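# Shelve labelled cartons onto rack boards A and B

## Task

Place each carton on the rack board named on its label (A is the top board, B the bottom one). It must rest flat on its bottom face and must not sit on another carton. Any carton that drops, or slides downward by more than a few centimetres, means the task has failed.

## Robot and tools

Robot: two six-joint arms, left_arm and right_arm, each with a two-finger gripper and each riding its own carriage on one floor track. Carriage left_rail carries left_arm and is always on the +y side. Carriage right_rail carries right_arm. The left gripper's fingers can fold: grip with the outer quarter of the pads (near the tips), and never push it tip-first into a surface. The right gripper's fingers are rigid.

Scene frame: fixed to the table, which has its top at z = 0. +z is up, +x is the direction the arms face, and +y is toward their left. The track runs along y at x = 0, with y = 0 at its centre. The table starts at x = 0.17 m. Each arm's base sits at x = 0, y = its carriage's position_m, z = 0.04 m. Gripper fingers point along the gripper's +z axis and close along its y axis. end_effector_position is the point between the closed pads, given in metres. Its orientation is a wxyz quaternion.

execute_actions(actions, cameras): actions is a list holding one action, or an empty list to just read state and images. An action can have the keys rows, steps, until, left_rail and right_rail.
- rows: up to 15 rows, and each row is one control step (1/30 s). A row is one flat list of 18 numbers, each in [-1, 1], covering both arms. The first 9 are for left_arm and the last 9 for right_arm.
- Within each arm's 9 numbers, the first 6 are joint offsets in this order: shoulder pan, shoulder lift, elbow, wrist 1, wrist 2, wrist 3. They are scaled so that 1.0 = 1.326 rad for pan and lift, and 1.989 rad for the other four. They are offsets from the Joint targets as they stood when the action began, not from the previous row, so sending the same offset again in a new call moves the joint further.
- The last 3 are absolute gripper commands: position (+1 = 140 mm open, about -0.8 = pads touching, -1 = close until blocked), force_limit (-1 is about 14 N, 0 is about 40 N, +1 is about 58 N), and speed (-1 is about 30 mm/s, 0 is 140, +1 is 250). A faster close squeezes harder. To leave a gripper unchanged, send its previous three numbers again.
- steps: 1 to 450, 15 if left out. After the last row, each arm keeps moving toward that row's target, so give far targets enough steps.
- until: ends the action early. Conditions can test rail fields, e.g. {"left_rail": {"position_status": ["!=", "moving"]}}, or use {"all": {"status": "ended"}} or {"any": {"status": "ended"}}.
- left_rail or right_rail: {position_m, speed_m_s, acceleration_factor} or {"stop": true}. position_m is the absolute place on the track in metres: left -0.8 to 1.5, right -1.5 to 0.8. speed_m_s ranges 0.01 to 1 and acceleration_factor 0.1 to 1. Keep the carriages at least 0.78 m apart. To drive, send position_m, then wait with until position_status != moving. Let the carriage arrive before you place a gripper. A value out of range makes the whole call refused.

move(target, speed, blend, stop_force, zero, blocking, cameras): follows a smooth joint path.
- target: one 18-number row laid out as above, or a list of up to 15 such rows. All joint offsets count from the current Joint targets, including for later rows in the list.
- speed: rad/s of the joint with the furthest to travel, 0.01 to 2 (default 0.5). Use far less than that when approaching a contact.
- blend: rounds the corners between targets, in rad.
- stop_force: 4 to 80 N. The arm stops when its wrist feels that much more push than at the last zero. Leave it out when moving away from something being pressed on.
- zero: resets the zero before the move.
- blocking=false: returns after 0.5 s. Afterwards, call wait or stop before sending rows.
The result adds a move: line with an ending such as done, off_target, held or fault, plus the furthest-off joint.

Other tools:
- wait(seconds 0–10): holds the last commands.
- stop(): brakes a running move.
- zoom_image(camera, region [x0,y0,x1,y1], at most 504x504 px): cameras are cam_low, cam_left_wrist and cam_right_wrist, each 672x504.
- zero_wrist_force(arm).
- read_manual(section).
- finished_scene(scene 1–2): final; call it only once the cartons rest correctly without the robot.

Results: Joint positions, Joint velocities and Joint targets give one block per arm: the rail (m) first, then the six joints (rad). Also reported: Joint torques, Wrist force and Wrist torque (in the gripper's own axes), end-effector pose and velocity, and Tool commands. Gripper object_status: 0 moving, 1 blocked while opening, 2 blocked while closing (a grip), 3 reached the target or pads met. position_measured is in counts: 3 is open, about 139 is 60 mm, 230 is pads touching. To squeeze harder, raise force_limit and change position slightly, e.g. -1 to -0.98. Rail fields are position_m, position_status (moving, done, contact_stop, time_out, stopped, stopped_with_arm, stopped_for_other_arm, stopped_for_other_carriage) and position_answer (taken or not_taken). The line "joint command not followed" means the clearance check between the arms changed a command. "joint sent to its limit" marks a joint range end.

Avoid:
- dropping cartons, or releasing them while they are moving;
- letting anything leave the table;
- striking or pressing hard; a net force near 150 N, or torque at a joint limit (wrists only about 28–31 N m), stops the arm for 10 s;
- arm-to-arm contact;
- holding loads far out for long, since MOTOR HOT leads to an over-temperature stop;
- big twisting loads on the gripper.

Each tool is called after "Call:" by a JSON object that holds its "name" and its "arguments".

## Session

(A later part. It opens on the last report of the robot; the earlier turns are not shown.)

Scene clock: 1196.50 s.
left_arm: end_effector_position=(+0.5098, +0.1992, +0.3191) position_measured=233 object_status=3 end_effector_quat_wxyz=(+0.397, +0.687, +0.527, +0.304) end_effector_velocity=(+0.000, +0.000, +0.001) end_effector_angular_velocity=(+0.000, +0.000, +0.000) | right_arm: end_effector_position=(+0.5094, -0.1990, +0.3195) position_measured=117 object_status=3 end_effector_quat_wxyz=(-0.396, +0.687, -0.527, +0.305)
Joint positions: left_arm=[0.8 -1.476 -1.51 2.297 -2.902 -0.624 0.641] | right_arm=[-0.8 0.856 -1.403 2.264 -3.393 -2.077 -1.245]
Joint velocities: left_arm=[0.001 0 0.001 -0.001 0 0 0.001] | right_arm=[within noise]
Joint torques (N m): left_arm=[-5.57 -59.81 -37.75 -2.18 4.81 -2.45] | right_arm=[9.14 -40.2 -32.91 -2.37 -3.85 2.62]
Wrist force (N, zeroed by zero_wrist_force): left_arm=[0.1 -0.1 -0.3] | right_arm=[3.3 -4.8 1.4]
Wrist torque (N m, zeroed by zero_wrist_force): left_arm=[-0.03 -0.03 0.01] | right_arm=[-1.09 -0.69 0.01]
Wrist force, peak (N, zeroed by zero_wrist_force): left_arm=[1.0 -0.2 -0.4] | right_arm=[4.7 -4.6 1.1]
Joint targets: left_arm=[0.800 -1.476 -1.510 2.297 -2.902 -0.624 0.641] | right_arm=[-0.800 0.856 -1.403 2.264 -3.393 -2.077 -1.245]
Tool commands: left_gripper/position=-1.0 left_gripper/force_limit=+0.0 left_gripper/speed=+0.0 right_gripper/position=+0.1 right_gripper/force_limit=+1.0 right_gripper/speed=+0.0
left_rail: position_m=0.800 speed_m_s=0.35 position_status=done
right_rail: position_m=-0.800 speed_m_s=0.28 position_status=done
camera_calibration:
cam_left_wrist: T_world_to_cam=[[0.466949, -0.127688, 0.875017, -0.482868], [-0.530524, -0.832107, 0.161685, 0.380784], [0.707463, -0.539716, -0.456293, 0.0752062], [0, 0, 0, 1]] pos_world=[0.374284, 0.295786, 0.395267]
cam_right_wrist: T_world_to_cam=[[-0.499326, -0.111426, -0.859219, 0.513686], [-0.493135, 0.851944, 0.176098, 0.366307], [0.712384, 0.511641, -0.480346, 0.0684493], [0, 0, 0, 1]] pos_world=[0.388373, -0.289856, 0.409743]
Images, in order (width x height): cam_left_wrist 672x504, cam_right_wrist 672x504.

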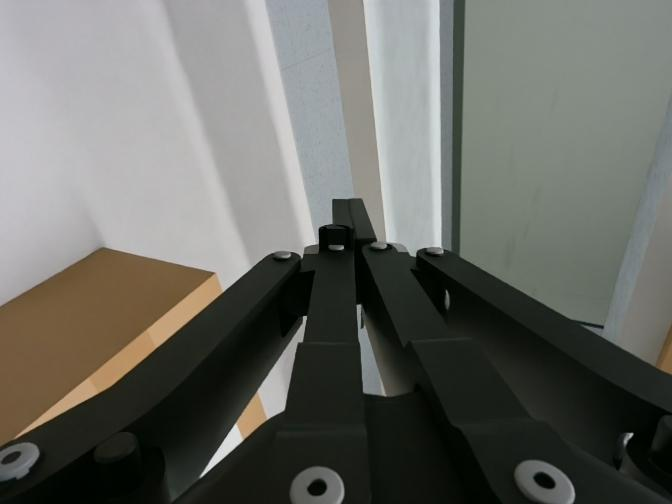

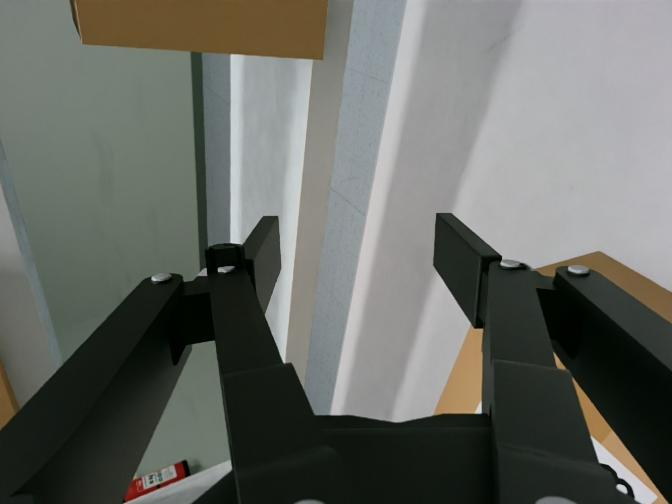

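Call:
{"name": "move", "arguments": {"target": [[-0.10486,0.02363,0.04788,0.03009,0.03067,-0.11304,-1,0,0,0.08308,0.06105,0.04392,-0.06511,-0.04485,0.03818,0.1,1,0],[-0.10486,0.16664,0.06971,-0.08708,0.03067,-0.11304,-1,0,0,0.08308,0.20415,0.05478,-0.17137,-0.04485,0.03818,0.1,1,0],[-0.10486,0.3079,0.07475,-0.18629,0.03067,-0.11304,-1,0,0,0.08308,0.33774,0.05075,-0.25641,-0.04485,0.03818,0.1,1,0]], "speed": 0.25, "blend": 0.02, "cameras": ["cam_left_wrist","cam_right_wrist"]}}

Scene clock: 1244.80 s.
left_arm: end_effector_position=(+0.4361, +0.1987, +0.0820) position_measured=233 object_status=3 end_effector_quat_wxyz=(+0.397, +0.687, +0.527, +0.304) | right_arm: end_effector_position=(+0.4361, -0.1983, +0.0824) position_measured=117 object_status=3 end_effector_quat_wxyz=(-0.397, +0.687, -0.527, +0.305)
Joint positions: left_arm=[0.8 -1.615 -1.102 2.446 -3.273 -0.563 0.416] | right_arm=[-0.8 0.966 -0.956 2.364 -3.903 -2.167 -1.169]
Joint velocities: within noise
Joint torques (N m): left_arm=[-14.31 -37.92 -5.87 -8.2 5.32 -2.4] | right_arm=[10.04 -52.05 -18.28 -10.28 -4.39 2.91]
Wrist force (N, zeroed by zero_wrist_force): left_arm=[0.2 -0.2 -0.2] | right_arm=[3.8 -4.6 1.2]
Wrist torque (N m, zeroed by zero_wrist_force): left_arm=[-0.03 -0.06 0.00] | right_arm=[-1.00 -0.88 0.07]
Wrist force, peak (N, zeroed by zero_wrist_force): left_arm=[0.7 1.5 -0.3] | right_arm=[3.8 -6.4 1.8]
Joint targets: left_arm=[0.800 -1.615 -1.101 2.446 -3.273 -0.563 0.416] | right_arm=[-0.800 0.966 -0.955 2.364 -3.903 -2.167 -1.169]
left_rail: position_m=0.800 speed_m_s=0.35 position_status=done
right_rail: position_m=-0.800 speed_m_s=0.28 position_status=done
move: done
camera_calibration:
cam_left_wrist: T_world_to_cam=[[0.467126, -0.12721, 0.874992, -0.241165], [-0.530147, -0.832281, 0.162025, 0.379474], [0.707628, -0.539561, -0.45622, 0.0187742], [0, 0, 0, 1]] pos_world=[0.300547, 0.29528, 0.158098]
cam_right_wrist: T_world_to_cam=[[-0.498731, -0.110733, -0.859654, 0.273384], [-0.493254, 0.851803, 0.176441, 0.371252], [0.712719, 0.512025, -0.47944, 0.00637752], [0, 0, 0, 1]] pos_world=[0.314921, -0.289226, 0.172569]
Images, in order (width x height): cam_left_wrist 672x504, cam_right_wrist 672x504.

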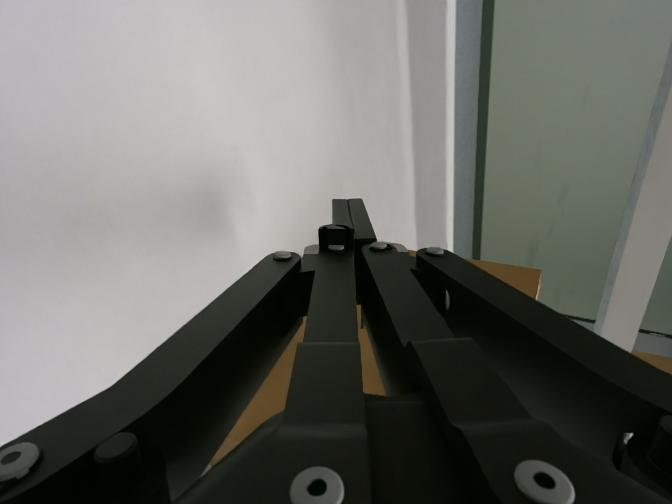

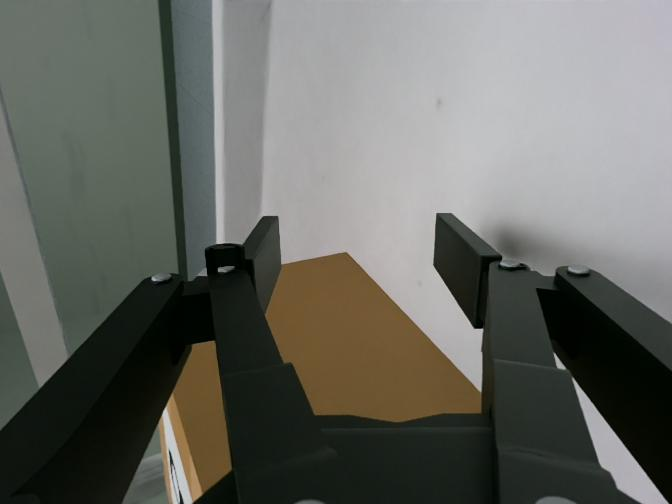

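Call:
{"name": "zero_wrist_force", "arguments": {"arm": "left_arm"}}

Call:
{"name": "zero_wrist_force", "arguments": {"arm": "right_arm"}}

Call:
{"name": "execute_actions", "arguments": {"actions": [{"left_rail":{"position_m":0.743,"speed_m_s":0.05,"acceleration_factor":0.1},"right_rail":{"position_m":-0.747,"speed_m_s":0.05,"acceleration_factor":0.1},"steps":120,"until":{"all":{"status":"ended"}}}], "cameras": []}}

Call:
{"name": "execute_actions", "arguments": {"actions": [{"left_rail":{"position_m":0.731,"speed_m_s":0.02},"right_rail":{"position_m":-0.735,"speed_m_s":0.02},"steps":120,"until":{"all":{"status":"ended"}}}], "cameras": ["cam_left_wrist"]}}

Wrist force sensor zeroed.

Wrist force sensor zeroed.

Scene clock: 1256.87 s.
left_arm: end_effector_position=(+0.4361, +0.1417, +0.0819) position_measured=233 object_status=3 end_effector_quat_wxyz=(+0.397, +0.687, +0.527, +0.304) | right_arm: end_effector_position=(+0.4361, -0.1454, +0.0824) position_measured=117 object_status=3 end_effector_quat_wxyz=(-0.397, +0.687, -0.527, +0.305)
Joint positions: left_arm=[0.743 -1.615 -1.101 2.446 -3.273 -0.563 0.416] | right_arm=[-0.747 0.966 -0.955 2.364 -3.903 -2.167 -1.169]
Joint velocities: within noise
Joint torques (N m): left_arm=[-5.26 -41.56 -8.33 -6.81 5.08 -2.17] | right_arm=[8.04 -53.32 -8.18 -7.4 -3.64 2.54]
Wrist force (N, zeroed by zero_wrist_force): left_arm=[-0.1 -0.2 0.2] | right_arm=[-0.2 -0.1 0.2]
Wrist torque (N m, zeroed by zero_wrist_force): left_arm=[-0.05 0.03 0.00] | right_arm=[-0.02 0.03 0.00]
Wrist force, peak (N, zeroed by zero_wrist_force): left_arm=[-0.6 0.2 0.3] | right_arm=[-0.9 -0.5 -0.1]
Joint targets: left_arm=[0.743 -1.615 -1.101 2.446 -3.273 -0.563 0.416] | right_arm=[-0.747 0.966 -0.955 2.364 -3.903 -2.167 -1.169]
Tool commands: left_gripper/position=-1.0 left_gripper/force_limit=+0.0 left_gripper/speed=+0.0 right_gripper/position=+0.1 right_gripper/force_limit=+1.0 right_gripper/speed=+0.0
left_rail: position_m=0.743 speed_m_s=0.05 position_status=done
right_rail: position_m=-0.747 speed_m_s=0.05 position_status=done
No camera images: "cameras" was empty.

Scene clock: 1258.00 s.
left_arm: end_effector_position=(+0.4361, +0.1299, +0.0818) position_measured=233 object_status=3 end_effector_quat_wxyz=(+0.397, +0.687, +0.527, +0.305) | right_arm: end_effector_position=(+0.4360, -0.1335, +0.0823) position_measured=117 object_status=3 end_effector_quat_wxyz=(-0.397, +0.687, -0.527, +0.305)
Joint positions: left_arm=[0.731 -1.615 -1.101 2.446 -3.273 -0.563 0.416] | right_arm=[-0.735 0.966 -0.955 2.365 -3.903 -2.167 -1.169]
Joint velocities: within noise
Joint torques (N m): left_arm=[-1.86 -44.74 -46.3 -6.51 -1.62 -2.24] | right_arm=[6.21 -66 -24.61 -6.46 6.08 -0.11]
Wrist force (N, zeroed by zero_wrist_force): left_arm=[34.8 -7.0 -13.9] | right_arm=[32.3 5.5 -2.8]
Wrist torque (N m, zeroed by zero_wrist_force): left_arm=[0.02 1.28 -0.08] | right_arm=[0.01 0.76 1.26]
Wrist force, peak (N, zeroed by zero_wrist_force): left_arm=[34.8 -7.0 -13.9] | right_arm=[32.3 5.5 -2.8]
Joint targets: left_arm=[0.731 -1.615 -1.101 2.446 -3.273 -0.563 0.416] | right_arm=[-0.735 0.966 -0.955 2.364 -3.903 -2.167 -1.169]
Tool commands: left_gripper/position=-1.0 left_gripper/force_limit=+0.0 left_gripper/speed=+0.0 right_gripper/position=+0.1 right_gripper/force_limit=+1.0 right_gripper/speed=+0.0
left_rail: position_m=0.731 speed_m_s=0.02 position_status=done
right_rail: position_m=-0.735 speed_m_s=0.02 position_status=done
camera_calibration:
cam_left_wrist: T_world_to_cam=[[0.467033, -0.127413, 0.875012, -0.24975], [-0.530134, -0.832342, 0.161757, 0.322277], [0.7077, -0.539419, -0.456277, -0.0184684], [0, 0, 0, 1]] pos_world=[0.300561, 0.226461, 0.157977]
Images, in order (width x height): cam_left_wrist 672x504.

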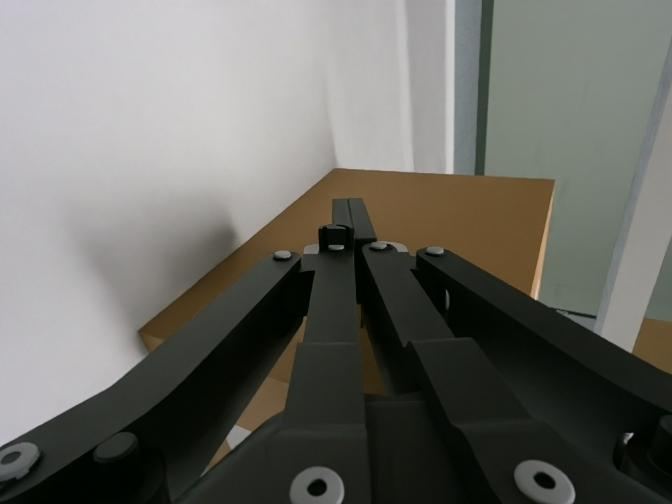

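Call:
{"name": "execute_actions", "arguments": {"actions": [{"left_rail":{"position_m":0.7295,"speed_m_s":0.02},"right_rail":{"position_m":-0.7335,"speed_m_s":0.02},"steps":40}], "cameras": []}}

Scene clock: 1263.03 s.
left_arm: end_effector_position=(+0.4361, +0.1282, +0.0819) position_measured=233 object_status=3 end_effector_quat_wxyz=(+0.397, +0.687, +0.527, +0.304) | right_arm: end_effector_position=(+0.4361, -0.1319, +0.0824) position_measured=117 object_status=3 end_effector_quat_wxyz=(-0.397, +0.687, -0.527, +0.305)
Joint positions: left_arm=[0.729 -1.615 -1.101 2.446 -3.273 -0.563 0.416] | right_arm=[-0.733 0.966 -0.955 2.364 -3.903 -2.167 -1.169]
Joint velocities: within noise
Joint torques (N m): left_arm=[-15.95 -86.02 -54.47 -15.8 -2.05 -1.7] | right_arm=[39.8 -82.55 -30.38 -4.49 14.89 -1.79]
Wrist force (N, zeroed by zero_wrist_force): left_arm=[57.1 -16.8 -20.0] | right_arm=[58.1 3.7 -8.7]
Wrist torque (N m, zeroed by zero_wrist_force): left_arm=[0.30 2.00 -0.03] | right_arm=[0.31 1.18 2.34]
Wrist force, peak (N, zeroed by zero_wrist_force): left_arm=[57.5 -16.4 -19.8] | right_arm=[58.4 4.1 -8.5]
Joint targets: left_arm=[0.729 -1.615 -1.101 2.446 -3.273 -0.563 0.416] | right_arm=[-0.733 0.966 -0.955 2.364 -3.903 -2.167 -1.169]
Tool commands: left_gripper/position=-1.0 left_gripper/force_limit=+0.0 left_gripper/speed=+0.0 right_gripper/position=+0.1 right_gripper/force_limit=+1.0 right_gripper/speed=+0.0
left_rail: position_m=0.729 speed_m_s=0.02 position_status=done
right_rail: position_m=-0.733 position_m_goal=-0.734 speed_m_s=0.02 position_status=done
No camera images: "cameras" was empty.

Call:
{"name": "move", "arguments": {"target": [0,-0.03695,-0.00025,0.02489,0,0,-1,0,0,0,-0.03514,0.00176,0.02167,0,0,0.1,1,0], "speed": 0.03, "cameras": ["cam_left_wrist"]}}

Scene clock: 1273.27 s.
left_arm: end_effector_position=(+0.4361, +0.1279, +0.1018) position_measured=233 object_status=3 end_effector_quat_wxyz=(+0.397, +0.687, +0.527, +0.304) | right_arm: end_effector_position=(+0.4363, -0.1314, +0.1027) position_measured=117 object_status=3 end_effector_quat_wxyz=(-0.397, +0.687, -0.527, +0.305)
Joint positions: left_arm=[0.729 -1.615 -1.15 2.445 -3.223 -0.563 0.416] | right_arm=[-0.733 0.966 -1.002 2.368 -3.86 -2.167 -1.169]
Joint velocities: within noise
Joint torques (N m): left_arm=[-36.3 -97.54 -82.44 -9.15 5.99 -1.79] | right_arm=[39.78 -77.54 -28.84 -1.52 15.05 -1.83]
Wrist force (N, zeroed by zero_wrist_force): left_arm=[57.8 -27.9 -8.0] | right_arm=[62.4 1.5 -10.0]
Wrist torque (N m, zeroed by zero_wrist_force): left_arm=[0.60 2.27 0.11] | right_arm=[0.38 1.25 2.49]
Wrist force, peak (N, zeroed by zero_wrist_force): left_arm=[58.4 -28.0 -8.2] | right_arm=[62.8 2.6 -9.9]
Joint targets: left_arm=[0.729 -1.615 -1.150 2.445 -3.223 -0.563 0.416] | right_arm=[-0.733 0.966 -1.002 2.368 -3.860 -2.167 -1.169]
left_rail: position_m=0.729 speed_m_s=0.02 position_status=done
right_rail: position_m=-0.733 position_m_goal=-0.734 speed_m_s=0.02 position_status=done
move: done
camera_calibration:
cam_left_wrist: T_world_to_cam=[[0.467126, -0.12724, 0.874987, -0.267488], [-0.530143, -0.83229, 0.161994, 0.31734], [0.707631, -0.53954, -0.45624, -0.0103871], [0, 0, 0, 1]] pos_world=[0.300536, 0.224479, 0.177903]
Images, in order (width x height): cam_left_wrist 672x504.

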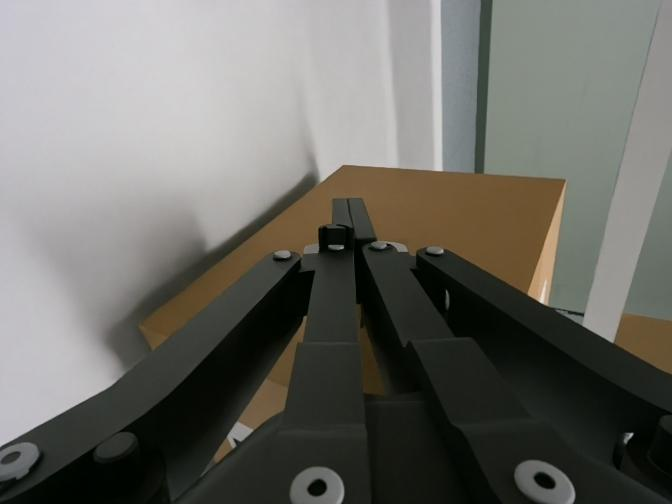

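Call:
{"name": "move", "arguments": {"target": [0,-0.10485,-0.0047,0.07431,0,0,-1,0,0,0,-0.09827,0.0025,0.06342,0,0,0.1,1,0], "speed": 0.05, "cameras": ["cam_left_wrist"]}}

Scene clock: 1286.43 s.
left_arm: end_effector_position=(+0.4361, +0.1282, +0.1602) position_measured=233 object_status=3 end_effector_quat_wxyz=(+0.397, +0.687, +0.527, +0.304) | right_arm: end_effector_position=(+0.4358, -0.1321, +0.1599) position_measured=117 object_status=3 end_effector_quat_wxyz=(-0.397, +0.687, -0.527, +0.305)
Joint positions: left_arm=[0.729 -1.615 -1.289 2.436 -3.076 -0.563 0.416] | right_arm=[-0.733 0.966 -1.132 2.373 -3.734 -2.167 -1.169]
Joint velocities: within noise
Joint torques (N m): left_arm=[-37.5 -88.19 -83.97 -9.15 6.12 -1.61] | right_arm=[39.17 -70.92 -31.44 -1.59 15.03 -1.69]
Wrist force (N, zeroed by zero_wrist_force): left_arm=[51.5 -25.2 -6.4] | right_arm=[55.2 2.5 -8.6]
Wrist torque (N m, zeroed by zero_wrist_force): left_arm=[0.51 2.00 0.13] | right_arm=[0.33 1.14 2.22]
Wrist force, peak (N, zeroed by zero_wrist_force): left_arm=[68.9 -32.0 -10.1] | right_arm=[74.1 1.2 -12.9]
Joint targets: left_arm=[0.729 -1.615 -1.289 2.436 -3.076 -0.563 0.416] | right_arm=[-0.733 0.966 -1.132 2.373 -3.734 -2.167 -1.169]
left_rail: position_m=0.729 speed_m_s=0.02 position_status=done
right_rail: position_m=-0.733 position_m_goal=-0.734 speed_m_s=0.02 position_status=done
move: done
camera_calibration:
cam_left_wrist: T_world_to_cam=[[0.467149, -0.126716, 0.875051, -0.318674], [-0.530139, -0.832192, 0.162507, 0.307993], [0.707619, -0.539814, -0.455935, 0.016391], [0, 0, 0, 1]] pos_world=[0.300549, 0.224777, 0.236278]
Images, in order (width x height): cam_left_wrist 672x504.

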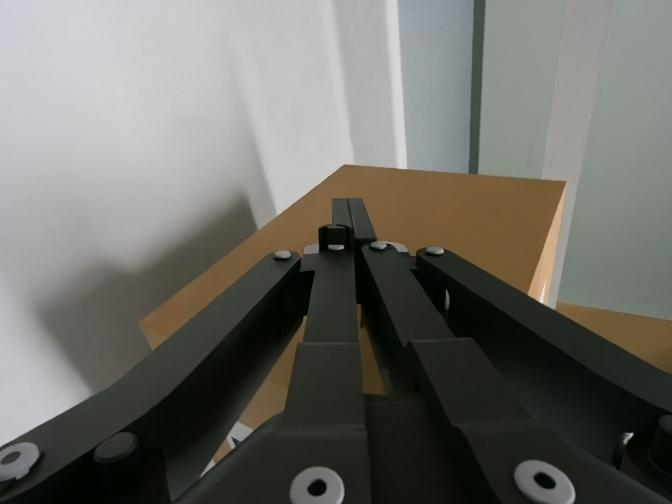

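Call:
{"name": "move", "arguments": {"target": [0,-0.14304,-0.022,0.11757,0,0,-1,0,0,0,-0.14333,-0.01088,0.10633,0,0,0.1,1,0], "speed": 0.05, "cameras": []}}

Scene clock: 1303.13 s.
left_arm: end_effector_position=(+0.4360, +0.1260, +0.1875) position_measured=233 object_status=3 end_effector_quat_wxyz=(+0.397, +0.687, +0.527, +0.304) | right_arm: end_effector_position=(+0.4387, -0.1352, +0.1850) position_measured=117 object_status=3 end_effector_quat_wxyz=(-0.395, +0.684, -0.529, +0.310)
Joint positions: left_arm=[0.729 -1.615 -1.348 2.422 -3.003 -0.563 0.416] | right_arm=[-0.733 0.966 -1.183 2.368 -3.677 -2.18 -1.169]
Joint velocities: within noise
Joint torques (N m): left_arm=[-32.05 -75.62 -57.68 -12.01 1.77 -1.33] | right_arm=[26.63 -55.27 -41.73 -5.24 5.84 -0.43]
Wrist force (N, zeroed by zero_wrist_force): left_arm=[43.3 -22.5 -5.4] | right_arm=[46.4 3.5 -5.5]
Wrist torque (N m, zeroed by zero_wrist_force): left_arm=[0.44 1.61 0.12] | right_arm=[0.23 1.01 1.84]
Wrist force, peak (N, zeroed by zero_wrist_force): left_arm=[77.7 -35.0 -12.3] | right_arm=[83.4 0.2 -14.5]
Joint targets: left_arm=[0.729 -1.615 -1.348 2.422 -3.003 -0.563 0.416] | right_arm=[-0.733 0.966 -1.183 2.368 -3.677 -2.180 -1.169]
Tool commands: left_gripper/position=-1.0 left_gripper/force_limit=+0.0 left_gripper/speed=+0.0 right_gripper/position=+0.098039 right_gripper/force_limit=+1.0 right_gripper/speed=+0.003922
TORQUE FAULT: the external load on joint 6 (wrist 2) of the right arm reached its load limit, and that arm stopped for 10 seconds. A torque fault puts only its own arm into a fault stop. That arm's remaining commands of this call were not run. Before the stop ended, the hold on joint 6 (wrist 2) of that arm was turned back by 0.7 degrees, the way its load pushed it. That arm's target is now where it stood when the stop ended, not its last command. That arm keeps its grip as last carried out and accepts commands again: back off and push less far. That arm stops again whenever a joint's load reaches its limit.
left_rail: position_m=0.729 speed_m_s=0.02 position_status=done
right_rail: position_m=-0.733 position_m_goal=-0.734 speed_m_s=0.02 position_status=done
move: fault (right_arm), off_target (left_arm; braked at the fault stop of right_arm); left_arm: the wrist 1 is farthest, 0.161 rad from its target; right_arm: the wrist 1 is farthest, 0.154 rad from its target
No camera images: "cameras" was empty.

Call:
{"name": "execute_actions", "arguments": {"actions": [{"left_rail":{"position_m":0.729,"speed_m_s":0.02},"right_rail":{"position_m":-0.733,"speed_m_s":0.02},"steps":40}], "cameras": []}}

Call:
{"name": "move", "arguments": {"target": [[0,-0.05,-0.00533,0.03886,0,0,-1,0,0,0,-0.05633,-0.00297,0.03992,0,0,0.1,1,0],[0,-0.09854,-0.01496,0.08086,0,0,-1,0,0,0,-0.10486,-0.00837,0.07767,0,0,0.1,1,0]], "speed": 0.04, "blend": 0.01, "cameras": ["cam_left_wrist"]}}

Scene clock: 1320.20 s.
left_arm: end_effector_position=(+0.4360, +0.1256, +0.1874) position_measured=233 object_status=3 end_effector_quat_wxyz=(+0.397, +0.687, +0.527, +0.304) | right_arm: end_effector_position=(+0.4387, -0.1347, +0.1850) position_measured=117 object_status=3 end_effector_quat_wxyz=(-0.395, +0.684, -0.529, +0.310)
Joint positions: left_arm=[0.729 -1.615 -1.348 2.422 -3.003 -0.563 0.416] | right_arm=[-0.733 0.966 -1.183 2.368 -3.677 -2.18 -1.169]
Joint velocities: within noise
Joint torques (N m): left_arm=[-33.02 -39.85 -73.71 -12.24 0.03 -1.14] | right_arm=[33.36 -59.27 -40 -5.12 20.66 -4.2]
Wrist force (N, zeroed by zero_wrist_force): left_arm=[50.9 -24.8 -7.2] | right_arm=[54.7 2.7 -7.0]
Wrist torque (N m, zeroed by zero_wrist_force): left_arm=[0.54 1.91 0.12] | right_arm=[0.31 1.14 2.18]
Wrist force, peak (N, zeroed by zero_wrist_force): left_arm=[50.8 -25.8 -7.1] | right_arm=[54.9 3.2 -7.1]
Joint targets: left_arm=[0.729 -1.615 -1.348 2.422 -3.003 -0.563 0.416] | right_arm=[-0.733 0.966 -1.183 2.368 -3.677 -2.180 -1.169]
Tool commands: left_gripper/position=-1.0 left_gripper/force_limit=+0.0 left_gripper/speed=+0.0 right_gripper/position=+0.098039 right_gripper/force_limit=+1.0 right_gripper/speed=+0.003922
left_rail: position_m=0.729 speed_m_s=0.02 position_status=done
right_rail: position_m=-0.733 speed_m_s=0.02 position_status=done
No camera images: "cameras" was empty.

Scene clock: 1324.60 s.
left_arm: end_effector_position=(+0.4361, +0.1278, +0.2497) position_measured=233 object_status=3 end_effector_quat_wxyz=(+0.397, +0.687, +0.527, +0.304) | right_arm: end_effector_position=(+0.4380, -0.1357, +0.2516) position_measured=117 object_status=3 end_effector_quat_wxyz=(-0.395, +0.684, -0.529, +0.310)
Joint positions: left_arm=[0.729 -1.615 -1.478 2.393 -2.843 -0.563 0.416] | right_arm=[-0.733 0.966 -1.322 2.352 -3.523 -2.18 -1.169]
Joint velocities: within noise
Joint torques (N m): left_arm=[-7.55 -70.01 -65.36 -4 1.69 -1.08] | right_arm=[-0.43 -66.77 -42.86 -2.59 1.33 -1.23]
Wrist force (N, zeroed by zero_wrist_force): left_arm=[19.0 -13.4 0.1] | right_arm=[19.5 4.5 -0.8]
Wrist torque (N m, zeroed by zero_wrist_force): left_arm=[0.35 0.69 0.07] | right_arm=[-0.09 0.54 0.71]
Wrist force, peak (N, zeroed by zero_wrist_force): left_arm=[50.9 -25.1 -7.2] | right_arm=[54.6 3.3 -7.1]
Joint targets: left_arm=[0.729 -1.615 -1.478 2.392 -2.843 -0.563 0.416] | right_arm=[-0.733 0.966 -1.322 2.352 -3.522 -2.180 -1.169]
left_rail: position_m=0.729 speed_m_s=0.02 position_status=done
right_rail: position_m=-0.733 speed_m_s=0.02 position_status=done
move: done
camera_calibration:
cam_left_wrist: T_world_to_cam=[[0.467129, -0.127214, 0.87499, -0.396999], [-0.530159, -0.832272, 0.162031, 0.293253], [0.707617, -0.539573, -0.456223, 0.0570592], [0, 0, 0, 1]] pos_world=[0.300544, 0.22435, 0.325885]
Images, in order (width x height): cam_left_wrist 672x504.

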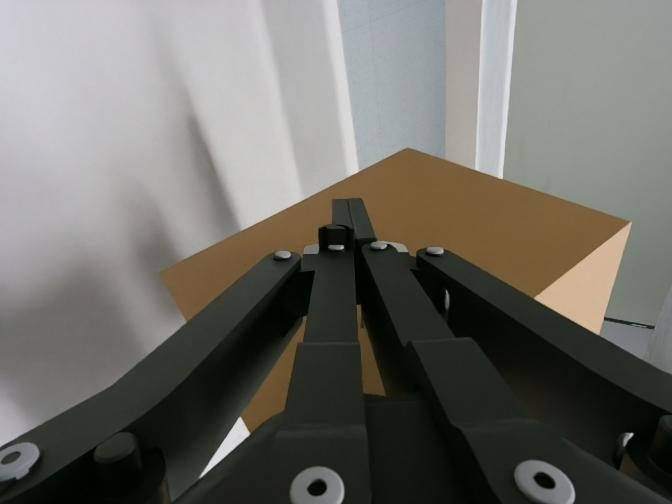

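Call:
{"name": "execute_actions", "arguments": {"actions": [{"left_rail":{"position_m":0.727,"speed_m_s":0.02},"right_rail":{"position_m":-0.731,"speed_m_s":0.02},"steps":40}], "cameras": ["cam_left_wrist","cam_right_wrist","cam_low"]}}

Scene clock: 1335.77 s.
left_arm: end_effector_position=(+0.4362, +0.1259, +0.2498) position_measured=233 object_status=3 end_effector_quat_wxyz=(+0.397, +0.687, +0.527, +0.304) | right_arm: end_effector_position=(+0.4380, -0.1338, +0.2517) position_measured=117 object_status=3 end_effector_quat_wxyz=(-0.395, +0.684, -0.529, +0.310)
Joint positions: left_arm=[0.727 -1.615 -1.478 2.393 -2.843 -0.563 0.416] | right_arm=[-0.731 0.966 -1.322 2.352 -3.522 -2.18 -1.169]
Joint velocities: within noise
Joint torques (N m): left_arm=[-27.52 -65.81 -78.5 -18.72 4.48 -1.17] | right_arm=[36.97 -48.99 -36.42 -3.08 22.56 0.33]
Wrist force (N, zeroed by zero_wrist_force): left_arm=[46.3 -24.5 -5.4] | right_arm=[49.6 2.7 -7.1]
Wrist torque (N m, zeroed by zero_wrist_force): left_arm=[0.53 1.78 0.07] | right_arm=[0.20 1.09 1.97]
Wrist force, peak (N, zeroed by zero_wrist_force): left_arm=[46.7 -23.8 -5.5] | right_arm=[49.8 2.4 -7.0]
Joint targets: left_arm=[0.727 -1.615 -1.478 2.392 -2.843 -0.563 0.416] | right_arm=[-0.731 0.966 -1.322 2.352 -3.522 -2.180 -1.169]
Tool commands: left_gripper/position=-1.0 left_gripper/force_limit=+0.0 left_gripper/speed=+0.0 right_gripper/position=+0.1 right_gripper/force_limit=+1.0 right_gripper/speed=+0.0
left_rail: position_m=0.727 speed_m_s=0.02 position_status=done
right_rail: position_m=-0.731 speed_m_s=0.02 position_status=done
camera_calibration:
cam_left_wrist: T_world_to_cam=[[0.467132, -0.12731, 0.874974, -0.397282], [-0.530106, -0.83233, 0.161908, 0.291711], [0.707655, -0.539462, -0.456296, 0.056019], [0, 0, 0, 1]] pos_world=[0.300578, 0.222441, 0.325942]
cam_right_wrist: T_world_to_cam=[[-0.494643, -0.109475, -0.862174, 0.426055], [-0.484828, 0.858088, 0.169198, 0.286329], [0.721298, 0.501698, -0.477524, 0.0474407], [0, 0, 0, 1]] pos_world=[0.315347, -0.222854, 0.341542]

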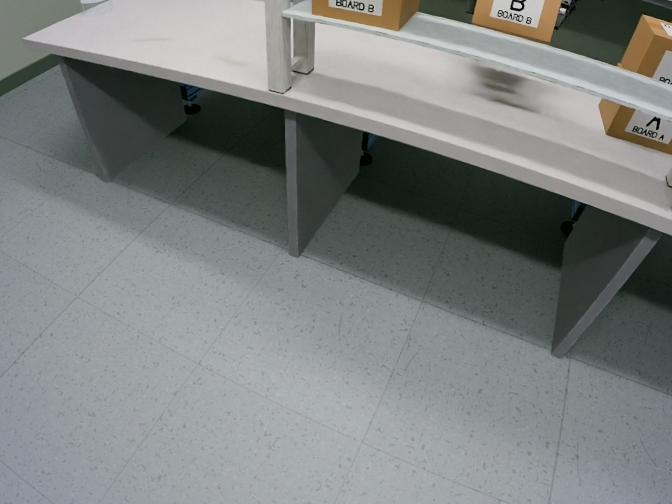

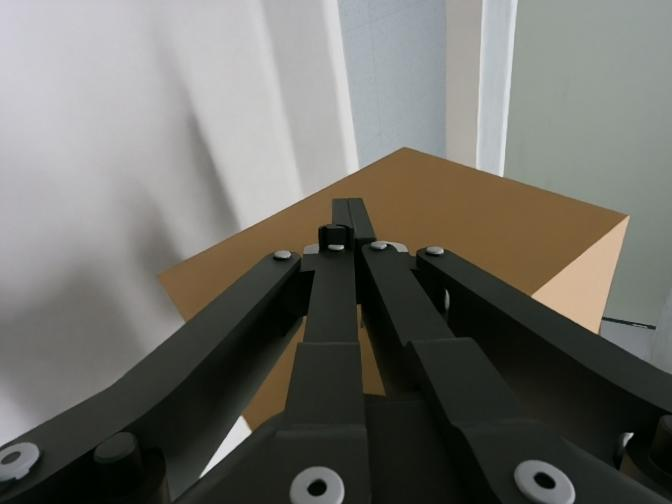

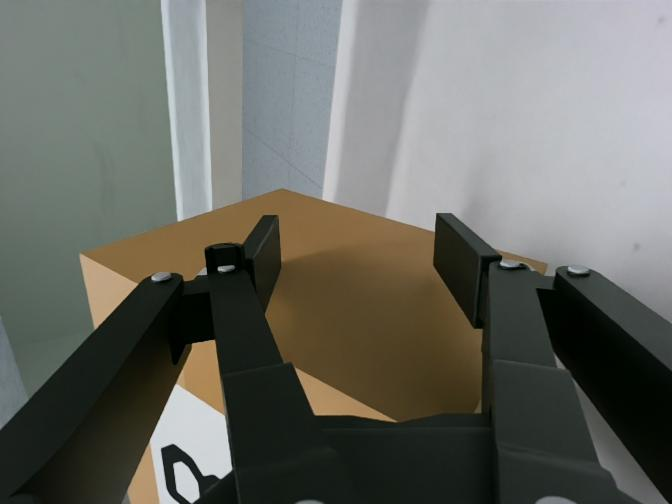

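Call:
{"name": "move", "arguments": {"target": [0,0.04854,0.00963,-0.042,0,0,-1,0,0,0,0.04853,0.0054,-0.03775,0,0,0.1,1,0], "speed": 0.04, "cameras": ["cam_left_wrist"]}}

Scene clock: 1352.33 s.
left_arm: end_effector_position=(+0.4361, +0.1257, +0.2175) position_measured=233 object_status=3 end_effector_quat_wxyz=(+0.397, +0.687, +0.527, +0.304) | right_arm: end_effector_position=(+0.4382, -0.1335, +0.2202) position_measured=117 object_status=3 end_effector_quat_wxyz=(-0.395, +0.684, -0.529, +0.310)
Joint positions: left_arm=[0.727 -1.615 -1.414 2.412 -2.926 -0.563 0.416] | right_arm=[-0.731 0.966 -1.258 2.362 -3.597 -2.18 -1.169]
Joint velocities: within noise
Joint torques (N m): left_arm=[-34.57 -37.45 -64.3 -21.79 7.16 -1.14] | right_arm=[34.89 -39.95 -33.69 -11.35 22.56 0.16]
Wrist force (N, zeroed by zero_wrist_force): left_arm=[47.8 -24.9 -5.9] | right_arm=[51.2 2.2 -7.0]
Wrist torque (N m, zeroed by zero_wrist_force): left_arm=[0.61 1.83 0.08] | right_arm=[0.24 1.14 2.05]
Wrist force, peak (N, zeroed by zero_wrist_force): left_arm=[52.0 -26.9 -6.7] | right_arm=[56.2 2.4 -7.8]
Joint targets: left_arm=[0.727 -1.615 -1.414 2.412 -2.926 -0.563 0.416] | right_arm=[-0.731 0.966 -1.258 2.362 -3.597 -2.180 -1.169]
left_rail: position_m=0.727 speed_m_s=0.02 position_status=done
right_rail: position_m=-0.731 speed_m_s=0.02 position_status=done
move: done
camera_calibration:
cam_left_wrist: T_world_to_cam=[[0.46713, -0.12718, 0.874994, -0.369056], [-0.530143, -0.832278, 0.162054, 0.296716], [0.707628, -0.539573, -0.456206, 0.0411967], [0, 0, 0, 1]] pos_world=[0.300547, 0.222242, 0.293632]
Images, in order (width x height): cam_left_wrist 672x504.

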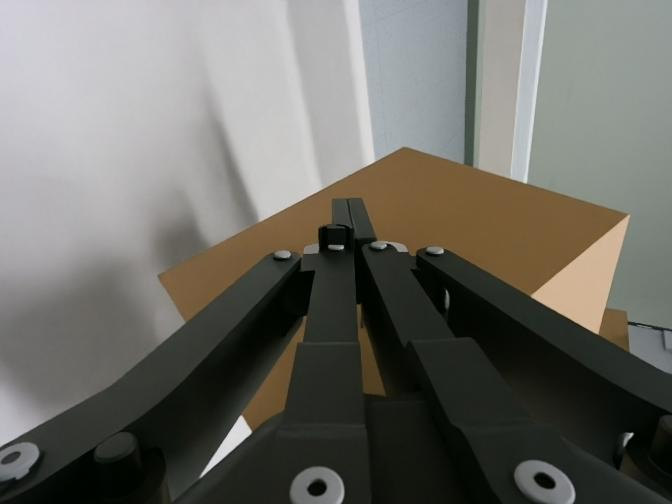

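Call:
{"name": "move", "arguments": {"target": [[0,0.0465,0.0072,-0.0382,0,0,-1,0,0,0,0.0465,0.0036,-0.0346,0,0,0.1,1,0],[0,0.09447,0.01219,-0.07518,0,0,-1,0,0,0,0.09457,0.00546,-0.06851,0,0,0.1,1,0],[0,0.16538,0.01614,-0.1264,0,0,-1,0,0,0,0.16335,0.00473,-0.11363,0,0,0.1,1,0]], "speed": 0.04, "blend": 0.01, "stop_force": 15, "cameras": ["cam_left_wrist"]}}

Scene clock: 1370.83 s.
left_arm: end_effector_position=(+0.4361, +0.1255, +0.1201) position_measured=233 object_status=3 end_effector_quat_wxyz=(+0.397, +0.687, +0.527, +0.304) | right_arm: end_effector_position=(+0.4382, -0.1335, +0.1213) position_measured=117 object_status=3 end_effector_quat_wxyz=(-0.395, +0.684, -0.529, +0.310)
Joint positions: left_arm=[0.727 -1.615 -1.195 2.444 -3.178 -0.563 0.416] | right_arm=[-0.731 0.966 -1.042 2.372 -3.823 -2.18 -1.169]
Joint velocities: within noise
Joint torques (N m): left_arm=[-33.69 -53.28 -57.26 -22.77 6.36 -1.56] | right_arm=[33.04 -51.35 -42 -11.34 22.57 0.45]
Wrist force (N, zeroed by zero_wrist_force): left_arm=[51.1 -26.4 -6.5] | right_arm=[55.3 2.8 -8.0]
Wrist torque (N m, zeroed by zero_wrist_force): left_arm=[0.65 2.02 0.07] | right_arm=[0.28 1.19 2.20]
Wrist force, peak (N, zeroed by zero_wrist_force): left_arm=[56.6 -27.9 -7.3] | right_arm=[61.2 1.7 -9.1]
Joint targets: left_arm=[0.727 -1.615 -1.195 2.444 -3.178 -0.563 0.416] | right_arm=[-0.731 0.966 -1.042 2.372 -3.823 -2.180 -1.169]
left_rail: position_m=0.727 speed_m_s=0.02 position_status=done
right_rail: position_m=-0.731 speed_m_s=0.02 position_status=done
move: done
camera_calibration:
cam_left_wrist: T_world_to_cam=[[0.467127, -0.127182, 0.874995, -0.283861], [-0.530143, -0.832279, 0.16205, 0.312361], [0.707631, -0.539571, -0.456205, -0.00331417], [0, 0, 0, 1]] pos_world=[0.30054, 0.222081, 0.196247]
Images, in order (width x height): cam_left_wrist 672x504.

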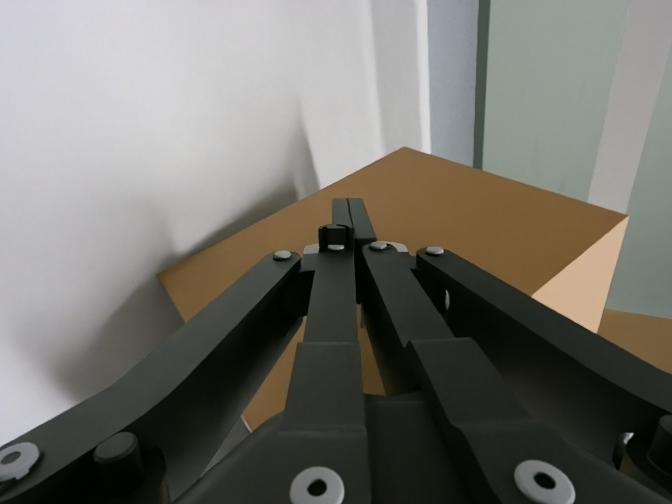

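Call:
{"name": "move", "arguments": {"target": [0,0.0695,0.0011,-0.0474,0,0,-1,0,0,0,0.0655,-0.0033,-0.0404,0,0,0.1,1,0], "speed": 0.025, "stop_force": 25, "cameras": ["cam_left_wrist"]}}

Scene clock: 1381.43 s.
left_arm: end_effector_position=(+0.4361, +0.1259, +0.0824) position_measured=233 object_status=3 end_effector_quat_wxyz=(+0.397, +0.687, +0.527, +0.304) | right_arm: end_effector_position=(+0.4380, -0.1337, +0.0834) position_measured=117 object_status=3 end_effector_quat_wxyz=(-0.395, +0.684, -0.529, +0.310)
Joint positions: left_arm=[0.727 -1.615 -1.103 2.446 -3.272 -0.563 0.416] | right_arm=[-0.731 0.966 -0.955 2.365 -3.904 -2.18 -1.169]
Joint velocities: within noise
Joint torques (N m): left_arm=[-17.77 -44.99 -39.16 -15.97 2.07 -0.79] | right_arm=[31.42 -55.42 -39.46 -10.95 22.61 0.25]
Wrist force (N, zeroed by zero_wrist_force): left_arm=[42.0 -9.7 -21.1] | right_arm=[54.2 1.1 -8.3]
Wrist torque (N m, zeroed by zero_wrist_force): left_arm=[0.19 1.39 -0.09] | right_arm=[0.21 1.09 2.22]
Wrist force, peak (N, zeroed by zero_wrist_force): left_arm=[57.6 -17.5 -9.8] | right_arm=[61.8 -1.5 -8.9]
Joint targets: left_arm=[0.727 -1.615 -1.103 2.446 -3.272 -0.563 0.416] | right_arm=[-0.731 0.966 -0.955 2.365 -3.904 -2.180 -1.169]
left_rail: position_m=0.727 speed_m_s=0.02 position_status=done
right_rail: position_m=-0.731 speed_m_s=0.02 position_status=done
move: done
camera_calibration:
cam_left_wrist: T_world_to_cam=[[0.467122, -0.127255, 0.874988, -0.250768], [-0.530171, -0.832272, 0.161996, 0.318812], [0.707613, -0.539565, -0.456239, -0.0203171], [0, 0, 0, 1]] pos_world=[0.300541, 0.222464, 0.158503]
Images, in order (width x height): cam_left_wrist 672x504.

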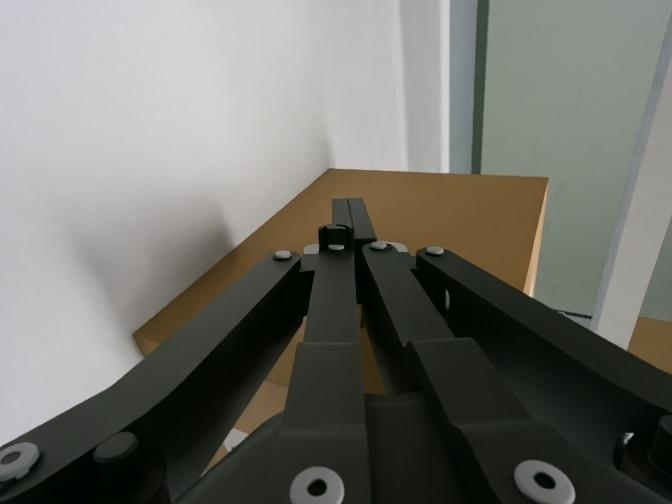

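Call:
{"name": "execute_actions", "arguments": {"actions": [{"left_rail":{"position_m":0.742,"speed_m_s":0.05},"right_rail":{"position_m":-0.746,"speed_m_s":0.05},"steps":60,"until":{"all":{"status":"ended"}}}], "cameras": []}}

Call:
{"name": "move", "arguments": {"target": [-0.00879,-0.00377,0.00206,0.0094,0.002,-0.0102,-1,0,0,0.00735,-0.0012,0.0019,0.0013,0.0031,0.0035,0.1,1,0], "speed": 0.1, "cameras": []}}

Call:
{"name": "zero_wrist_force", "arguments": {"arm": "left_arm"}}

Call:
{"name": "zero_wrist_force", "arguments": {"arm": "right_arm"}}

Call:
{"name": "execute_actions", "arguments": {"actions": [{"left_rail":{"position_m":0.7295,"speed_m_s":0.02},"right_rail":{"position_m":-0.7335,"speed_m_s":0.02},"steps":120,"until":{"all":{"status":"ended"}}}], "cameras": ["cam_left_wrist"]}}

Scene clock: 1398.80 s.
left_arm: end_effector_position=(+0.4361, +0.1409, +0.0824) position_measured=233 object_status=3 end_effector_quat_wxyz=(+0.397, +0.687, +0.527, +0.304) | right_arm: end_effector_position=(+0.4380, -0.1487, +0.0834) position_measured=117 object_status=3 end_effector_quat_wxyz=(-0.395, +0.684, -0.529, +0.310)
Joint positions: left_arm=[0.742 -1.615 -1.103 2.446 -3.272 -0.563 0.416] | right_arm=[-0.746 0.966 -0.955 2.365 -3.904 -2.18 -1.169]
Joint velocities: within noise
Joint torques (N m): left_arm=[-3.09 -48.9 -5.4 -1.48 2.12 -0.91] | right_arm=[-15.06 -62.06 -2.66 -9.04 -4.25 0.32]
Wrist force (N, zeroed by zero_wrist_force): left_arm=[-0.2 0.3 -0.1] | right_arm=[-2.2 -1.6 0.6]
Wrist torque (N m, zeroed by zero_wrist_force): left_arm=[0.07 0.05 0.00] | right_arm=[-0.36 0.50 -0.01]
Wrist force, peak (N, zeroed by zero_wrist_force): left_arm=[42.4 -9.6 -21.3] | right_arm=[54.5 1.6 -8.1]
Joint targets: left_arm=[0.742 -1.615 -1.103 2.446 -3.272 -0.563 0.416] | right_arm=[-0.746 0.966 -0.955 2.365 -3.904 -2.180 -1.169]
Tool commands: left_gripper/position=-1.0 left_gripper/force_limit=+0.0 left_gripper/speed=+0.0 right_gripper/position=+0.1 right_gripper/force_limit=+1.0 right_gripper/speed=+0.0
left_rail: position_m=0.742 speed_m_s=0.05 position_status=done
right_rail: position_m=-0.746 speed_m_s=0.05 position_status=done
No camera images: "cameras" was empty.

Scene clock: 1399.60 s.
left_arm: end_effector_position=(+0.4302, +0.1408, +0.0818) position_measured=233 object_status=3 end_effector_quat_wxyz=(+0.396, +0.687, +0.527, +0.305) | right_arm: end_effector_position=(+0.4300, -0.1447, +0.0816) position_measured=117 object_status=3 end_effector_quat_wxyz=(-0.396, +0.687, -0.527, +0.304)
Joint positions: left_arm=[0.742 -1.626 -1.108 2.45 -3.253 -0.559 0.396] | right_arm=[-0.746 0.976 -0.956 2.369 -3.901 -2.174 -1.163]
Joint velocities: within noise
Joint torques (N m): left_arm=[-16.97 -78.32 -4.87 -0.89 6.36 -2.37] | right_arm=[13.7 -76.97 -2.52 -0.66 2.6 1.56]
Wrist force (N, zeroed by zero_wrist_force): left_arm=[-0.3 0.1 0.0] | right_arm=[-2.0 -1.5 0.6]
Wrist torque (N m, zeroed by zero_wrist_force): left_arm=[-0.01 0.06 0.00] | right_arm=[-0.30 0.48 0.00]
Wrist force, peak (N, zeroed by zero_wrist_force): left_arm=[-0.5 -0.1 -0.1] | right_arm=[-2.6 -1.5 0.8]
Joint targets: left_arm=[0.742 -1.626 -1.108 2.450 -3.253 -0.559 0.396] | right_arm=[-0.746 0.976 -0.956 2.369 -3.901 -2.173 -1.162]
left_rail: position_m=0.742 speed_m_s=0.05 position_status=done
right_rail: position_m=-0.746 speed_m_s=0.05 position_status=done
move: done
No camera images: "cameras" was empty.

Wrist force sensor zeroed.

Wrist force sensor zeroed.

Scene clock: 1400.77 s.
left_arm: end_effector_position=(+0.4301, +0.1285, +0.0817) position_measured=233 object_status=3 end_effector_quat_wxyz=(+0.396, +0.687, +0.527, +0.305) | right_arm: end_effector_position=(+0.4299, -0.1324, +0.0816) position_measured=117 object_status=3 end_effector_quat_wxyz=(-0.396, +0.687, -0.527, +0.304)
Joint positions: left_arm=[0.73 -1.626 -1.108 2.45 -3.253 -0.559 0.396] | right_arm=[-0.734 0.976 -0.956 2.369 -3.901 -2.174 -1.162]
Joint velocities: within noise
Joint torques (N m): left_arm=[-12.64 -78.55 -64.64 -8.4 -1.76 -2.03] | right_arm=[11.77 -75.78 -30.93 -4.8 8.42 0.31]
Wrist force (N, zeroed by zero_wrist_force): left_arm=[49.2 -12.6 -18.7] | right_arm=[48.9 5.4 -6.1]
Wrist torque (N m, zeroed by zero_wrist_force): left_arm=[0.19 1.63 -0.07] | right_arm=[0.15 0.97 1.94]
Wrist force, peak (N, zeroed by zero_wrist_force): left_arm=[49.2 -12.6 -18.7] | right_arm=[48.9 5.4 -6.1]
Joint targets: left_arm=[0.729 -1.626 -1.108 2.450 -3.253 -0.559 0.396] | right_arm=[-0.733 0.976 -0.956 2.369 -3.901 -2.173 -1.162]
Tool commands: left_gripper/position=-1.0 left_gripper/force_limit=+0.0 left_gripper/speed=+0.0 right_gripper/position=+0.1 right_gripper/force_limit=+1.0 right_gripper/speed=+0.0
left_rail: position_m=0.730 position_m_goal=0.729 speed_m_s=0.02 position_status=done
right_rail: position_m=-0.734 speed_m_s=0.02 position_status=done
camera_calibration:
cam_left_wrist: T_world_to_cam=[[0.466987, -0.128203, 0.874921, -0.246887], [-0.53028, -0.832383, 0.161066, 0.318061], [0.70762, -0.539169, -0.456695, -0.0149577], [0, 0, 0, 1]] pos_world=[0.294539, 0.225032, 0.157947]
Images, in order (width x height): cam_left_wrist 672x504.

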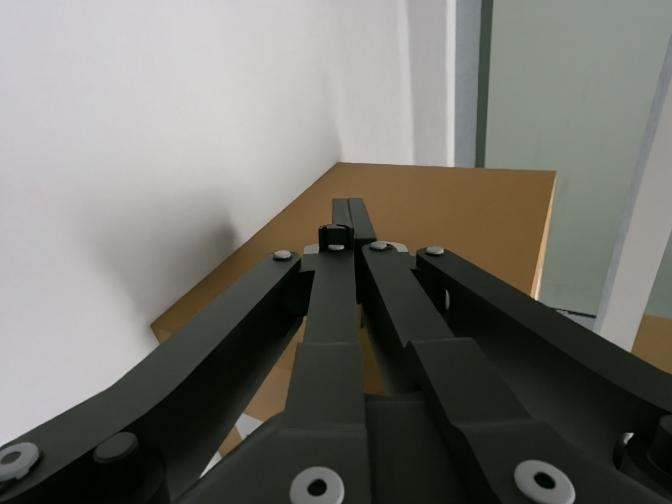

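Call:
{"name": "execute_actions", "arguments": {"actions": [{"left_rail":{"position_m":0.7289,"speed_m_s":0.02},"right_rail":{"position_m":-0.7329,"speed_m_s":0.02},"steps":35}], "cameras": []}}

Call:
{"name": "move", "arguments": {"target": [0,-0.03695,-0.00025,0.02489,0,0,-1,0,0,0,-0.03514,0.00176,0.02167,0,0,0.1,1,0], "speed": 0.03, "cameras": ["cam_left_wrist"]}}

Scene clock: 1427.37 s.
left_arm: end_effector_position=(+0.4301, +0.1276, +0.0818) position_measured=233 object_status=3 end_effector_quat_wxyz=(+0.396, +0.687, +0.527, +0.305) | right_arm: end_effector_position=(+0.4300, -0.1316, +0.0816) position_measured=117 object_status=3 end_effector_quat_wxyz=(-0.396, +0.687, -0.527, +0.304)
Joint positions: left_arm=[0.729 -1.626 -1.108 2.45 -3.253 -0.559 0.396] | right_arm=[-0.733 0.976 -0.956 2.369 -3.901 -2.173 -1.162]
Joint velocities: within noise
Joint torques (N m): left_arm=[-12.63 -66.59 -66.9 -17.24 -1.94 -0.34] | right_arm=[18.35 -61.67 -38.68 -11.48 22.42 -2.5]
Wrist force (N, zeroed by zero_wrist_force): left_arm=[61.9 -17.1 -21.7] | right_arm=[61.6 3.8 -9.3]
Wrist torque (N m, zeroed by zero_wrist_force): left_arm=[0.37 2.10 -0.04] | right_arm=[0.22 1.17 2.47]
Wrist force, peak (N, zeroed by zero_wrist_force): left_arm=[62.3 -17.5 -21.7] | right_arm=[61.7 5.0 -9.2]
Joint targets: left_arm=[0.729 -1.626 -1.108 2.450 -3.253 -0.559 0.396] | right_arm=[-0.733 0.976 -0.956 2.369 -3.901 -2.173 -1.162]
Tool commands: left_gripper/position=-1.0 left_gripper/force_limit=+0.0 left_gripper/speed=+0.0 right_gripper/position=+0.1 right_gripper/force_limit=+1.0 right_gripper/speed=+0.0
left_rail: position_m=0.729 speed_m_s=0.02 position_status=done
right_rail: position_m=-0.733 speed_m_s=0.02 position_status=done
No camera images: "cameras" was empty.

Scene clock: 1429.33 s.
left_arm: end_effector_position=(+0.4301, +0.1274, +0.1016) position_measured=233 object_status=3 end_effector_quat_wxyz=(+0.396, +0.687, +0.527, +0.305) | right_arm: end_effector_position=(+0.4303, -0.1312, +0.1018) position_measured=117 object_status=3 end_effector_quat_wxyz=(-0.396, +0.687, -0.527, +0.304)
Joint positions: left_arm=[0.729 -1.626 -1.156 2.45 -3.204 -0.559 0.396] | right_arm=[-0.733 0.976 -1.003 2.372 -3.858 -2.173 -1.162]
Joint velocities: within noise
Joint torques (N m): left_arm=[-28.64 -101.82 -83.73 -9.5 7.02 0.99] | right_arm=[21.43 -75.09 -30.73 -1.97 22.63 -2.55]
Wrist force (N, zeroed by zero_wrist_force): left_arm=[60.6 -28.5 -8.8] | right_arm=[64.9 1.9 -11.1]
Wrist torque (N m, zeroed by zero_wrist_force): left_arm=[0.74 2.27 0.09] | right_arm=[0.36 1.30 2.60]
Wrist force, peak (N, zeroed by zero_wrist_force): left_arm=[61.0 -29.6 -8.4] | right_arm=[65.6 2.8 -10.5]
Joint targets: left_arm=[0.729 -1.626 -1.157 2.450 -3.204 -0.559 0.396] | right_arm=[-0.733 0.976 -1.003 2.372 -3.858 -2.173 -1.162]
left_rail: position_m=0.729 speed_m_s=0.02 position_status=done
right_rail: position_m=-0.733 speed_m_s=0.02 position_status=done
move: done
camera_calibration:
cam_left_wrist: T_world_to_cam=[[0.467041, -0.127842, 0.874945, -0.264472], [-0.530263, -0.832321, 0.161438, 0.313874], [0.707597, -0.539349, -0.456518, -0.00645645], [0, 0, 0, 1]] pos_world=[0.294524, 0.223951, 0.17778]
Images, in order (width x height): cam_left_wrist 672x504.

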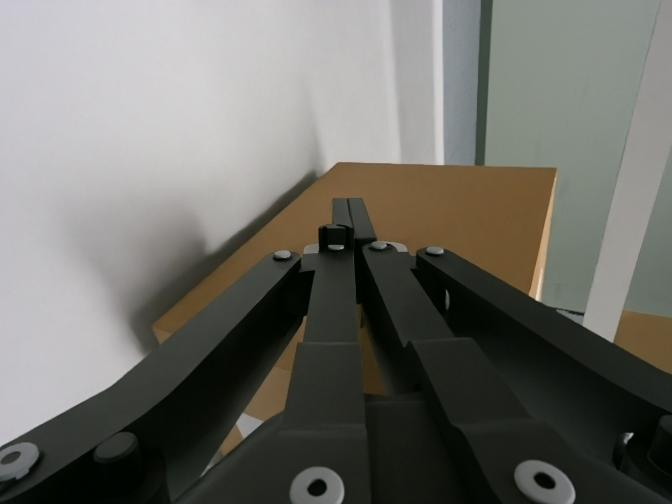

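Call:
{"name": "execute_actions", "arguments": {"actions": [{"left_rail":{"position_m":0.7292,"speed_m_s":0.02},"right_rail":{"position_m":-0.7332,"speed_m_s":0.02},"steps":30}], "cameras": []}}

Call:
{"name": "move", "arguments": {"target": [0,-0.0874,-0.00385,0.06201,0,0,-1,0,0,0,-0.08231,0.00258,0.05222,0,0,0.1,1,0], "speed": 0.04, "cameras": []}}

Scene clock: 1436.67 s.
left_arm: end_effector_position=(+0.4301, +0.1277, +0.1017) position_measured=233 object_status=3 end_effector_quat_wxyz=(+0.396, +0.687, +0.527, +0.305) | right_arm: end_effector_position=(+0.4303, -0.1315, +0.1019) position_measured=117 object_status=3 end_effector_quat_wxyz=(-0.396, +0.687, -0.527, +0.304)
Joint positions: left_arm=[0.729 -1.626 -1.157 2.449 -3.204 -0.559 0.396] | right_arm=[-0.733 0.976 -1.003 2.372 -3.858 -2.173 -1.162]
Joint velocities: within noise
Joint torques (N m): left_arm=[-37.83 -95.14 -78.08 -9.83 6.74 1.22] | right_arm=[26.44 -77.07 -37.25 -2.62 22.55 -2.67]
Wrist force (N, zeroed by zero_wrist_force): left_arm=[54.0 -26.9 -7.0] | right_arm=[58.1 3.3 -9.2]
Wrist torque (N m, zeroed by zero_wrist_force): left_arm=[0.66 2.03 0.09] | right_arm=[0.32 1.18 2.30]
Wrist force, peak (N, zeroed by zero_wrist_force): left_arm=[60.6 -29.4 -8.3] | right_arm=[65.1 2.4 -10.5]
Joint targets: left_arm=[0.729 -1.626 -1.157 2.450 -3.204 -0.559 0.396] | right_arm=[-0.733 0.976 -1.003 2.372 -3.858 -2.173 -1.162]
Tool commands: left_gripper/position=-1.0 left_gripper/force_limit=+0.0 left_gripper/speed=+0.0 right_gripper/position=+0.1 right_gripper/force_limit=+1.0 right_gripper/speed=+0.0
left_rail: position_m=0.729 speed_m_s=0.02 position_status=done
right_rail: position_m=-0.733 speed_m_s=0.02 position_status=done
No camera images: "cameras" was empty.

Scene clock: 1440.07 s.
left_arm: end_effector_position=(+0.4301, +0.1277, +0.1499) position_measured=233 object_status=3 end_effector_quat_wxyz=(+0.397, +0.687, +0.527, +0.305) | right_arm: end_effector_position=(+0.4299, -0.1320, +0.1496) position_measured=117 object_status=3 end_effector_quat_wxyz=(-0.396, +0.687, -0.527, +0.304)
Joint positions: left_arm=[0.729 -1.626 -1.272 2.442 -3.081 -0.559 0.396] | right_arm=[-0.733 0.976 -1.112 2.377 -3.754 -2.173 -1.162]
Joint velocities: within noise
Joint torques (N m): left_arm=[-31.5 -92.16 -82.11 -7.75 6.75 1.03] | right_arm=[29.71 -72.37 -30.31 -1.49 22.42 -2.63]
Wrist force (N, zeroed by zero_wrist_force): left_arm=[51.5 -25.3 -6.6] | right_arm=[55.0 2.4 -8.3]
Wrist torque (N m, zeroed by zero_wrist_force): left_arm=[0.59 1.90 0.11] | right_arm=[0.13 1.09 2.21]
Wrist force, peak (N, zeroed by zero_wrist_force): left_arm=[63.3 -30.3 -9.0] | right_arm=[68.0 2.5 -11.6]
Joint targets: left_arm=[0.729 -1.626 -1.273 2.442 -3.080 -0.559 0.396] | right_arm=[-0.733 0.976 -1.112 2.378 -3.754 -2.173 -1.162]
left_rail: position_m=0.729 speed_m_s=0.02 position_status=done
right_rail: position_m=-0.733 speed_m_s=0.02 position_status=done
move: done
No camera images: "cameras" was empty.

Call:
{"name": "move", "arguments": {"target": [[0,-0.0433,-0.00405,0.03291,0,0,-1,0,0,0,-0.04205,-0.00087,0.02891,0,0,0.1,1,0],[0,-0.08451,-0.00934,0.06568,0,0,-1,0,0,0,-0.08287,-0.00304,0.05829,0,0,0.1,1,0]], "speed": 0.05, "blend": 0.004, "cameras": []}}

Scene clock: 1453.57 s.
left_arm: end_effector_position=(+0.4301, +0.1277, +0.1999) position_measured=233 object_status=3 end_effector_quat_wxyz=(+0.397, +0.687, +0.527, +0.305) | right_arm: end_effector_position=(+0.4299, -0.1320, +0.1996) position_measured=117 object_status=3 end_effector_quat_wxyz=(-0.396, +0.687, -0.527, +0.304)
Joint positions: left_arm=[0.729 -1.626 -1.384 2.423 -2.95 -0.559 0.396] | right_arm=[-0.733 0.976 -1.222 2.371 -3.638 -2.173 -1.162]
Joint velocities: within noise
Joint torques (N m): left_arm=[-22.27 -81.97 -87.48 -8.06 6.65 0.92] | right_arm=[39.07 -66.35 -50.13 -1.78 22.27 -2.6]
Wrist force (N, zeroed by zero_wrist_force): left_arm=[51.8 -26.0 -6.7] | right_arm=[55.2 3.1 -8.9]
Wrist torque (N m, zeroed by zero_wrist_force): left_arm=[0.55 1.88 0.09] | right_arm=[0.19 1.15 2.25]
Wrist force, peak (N, zeroed by zero_wrist_force): left_arm=[55.0 -27.2 -7.3] | right_arm=[58.8 3.4 -9.3]
Joint targets: left_arm=[0.729 -1.626 -1.385 2.423 -2.950 -0.559 0.396] | right_arm=[-0.733 0.976 -1.222 2.371 -3.638 -2.173 -1.162]
left_rail: position_m=0.729 speed_m_s=0.02 position_status=done
right_rail: position_m=-0.733 speed_m_s=0.02 position_status=done
move: done
No camera images: "cameras" was empty.


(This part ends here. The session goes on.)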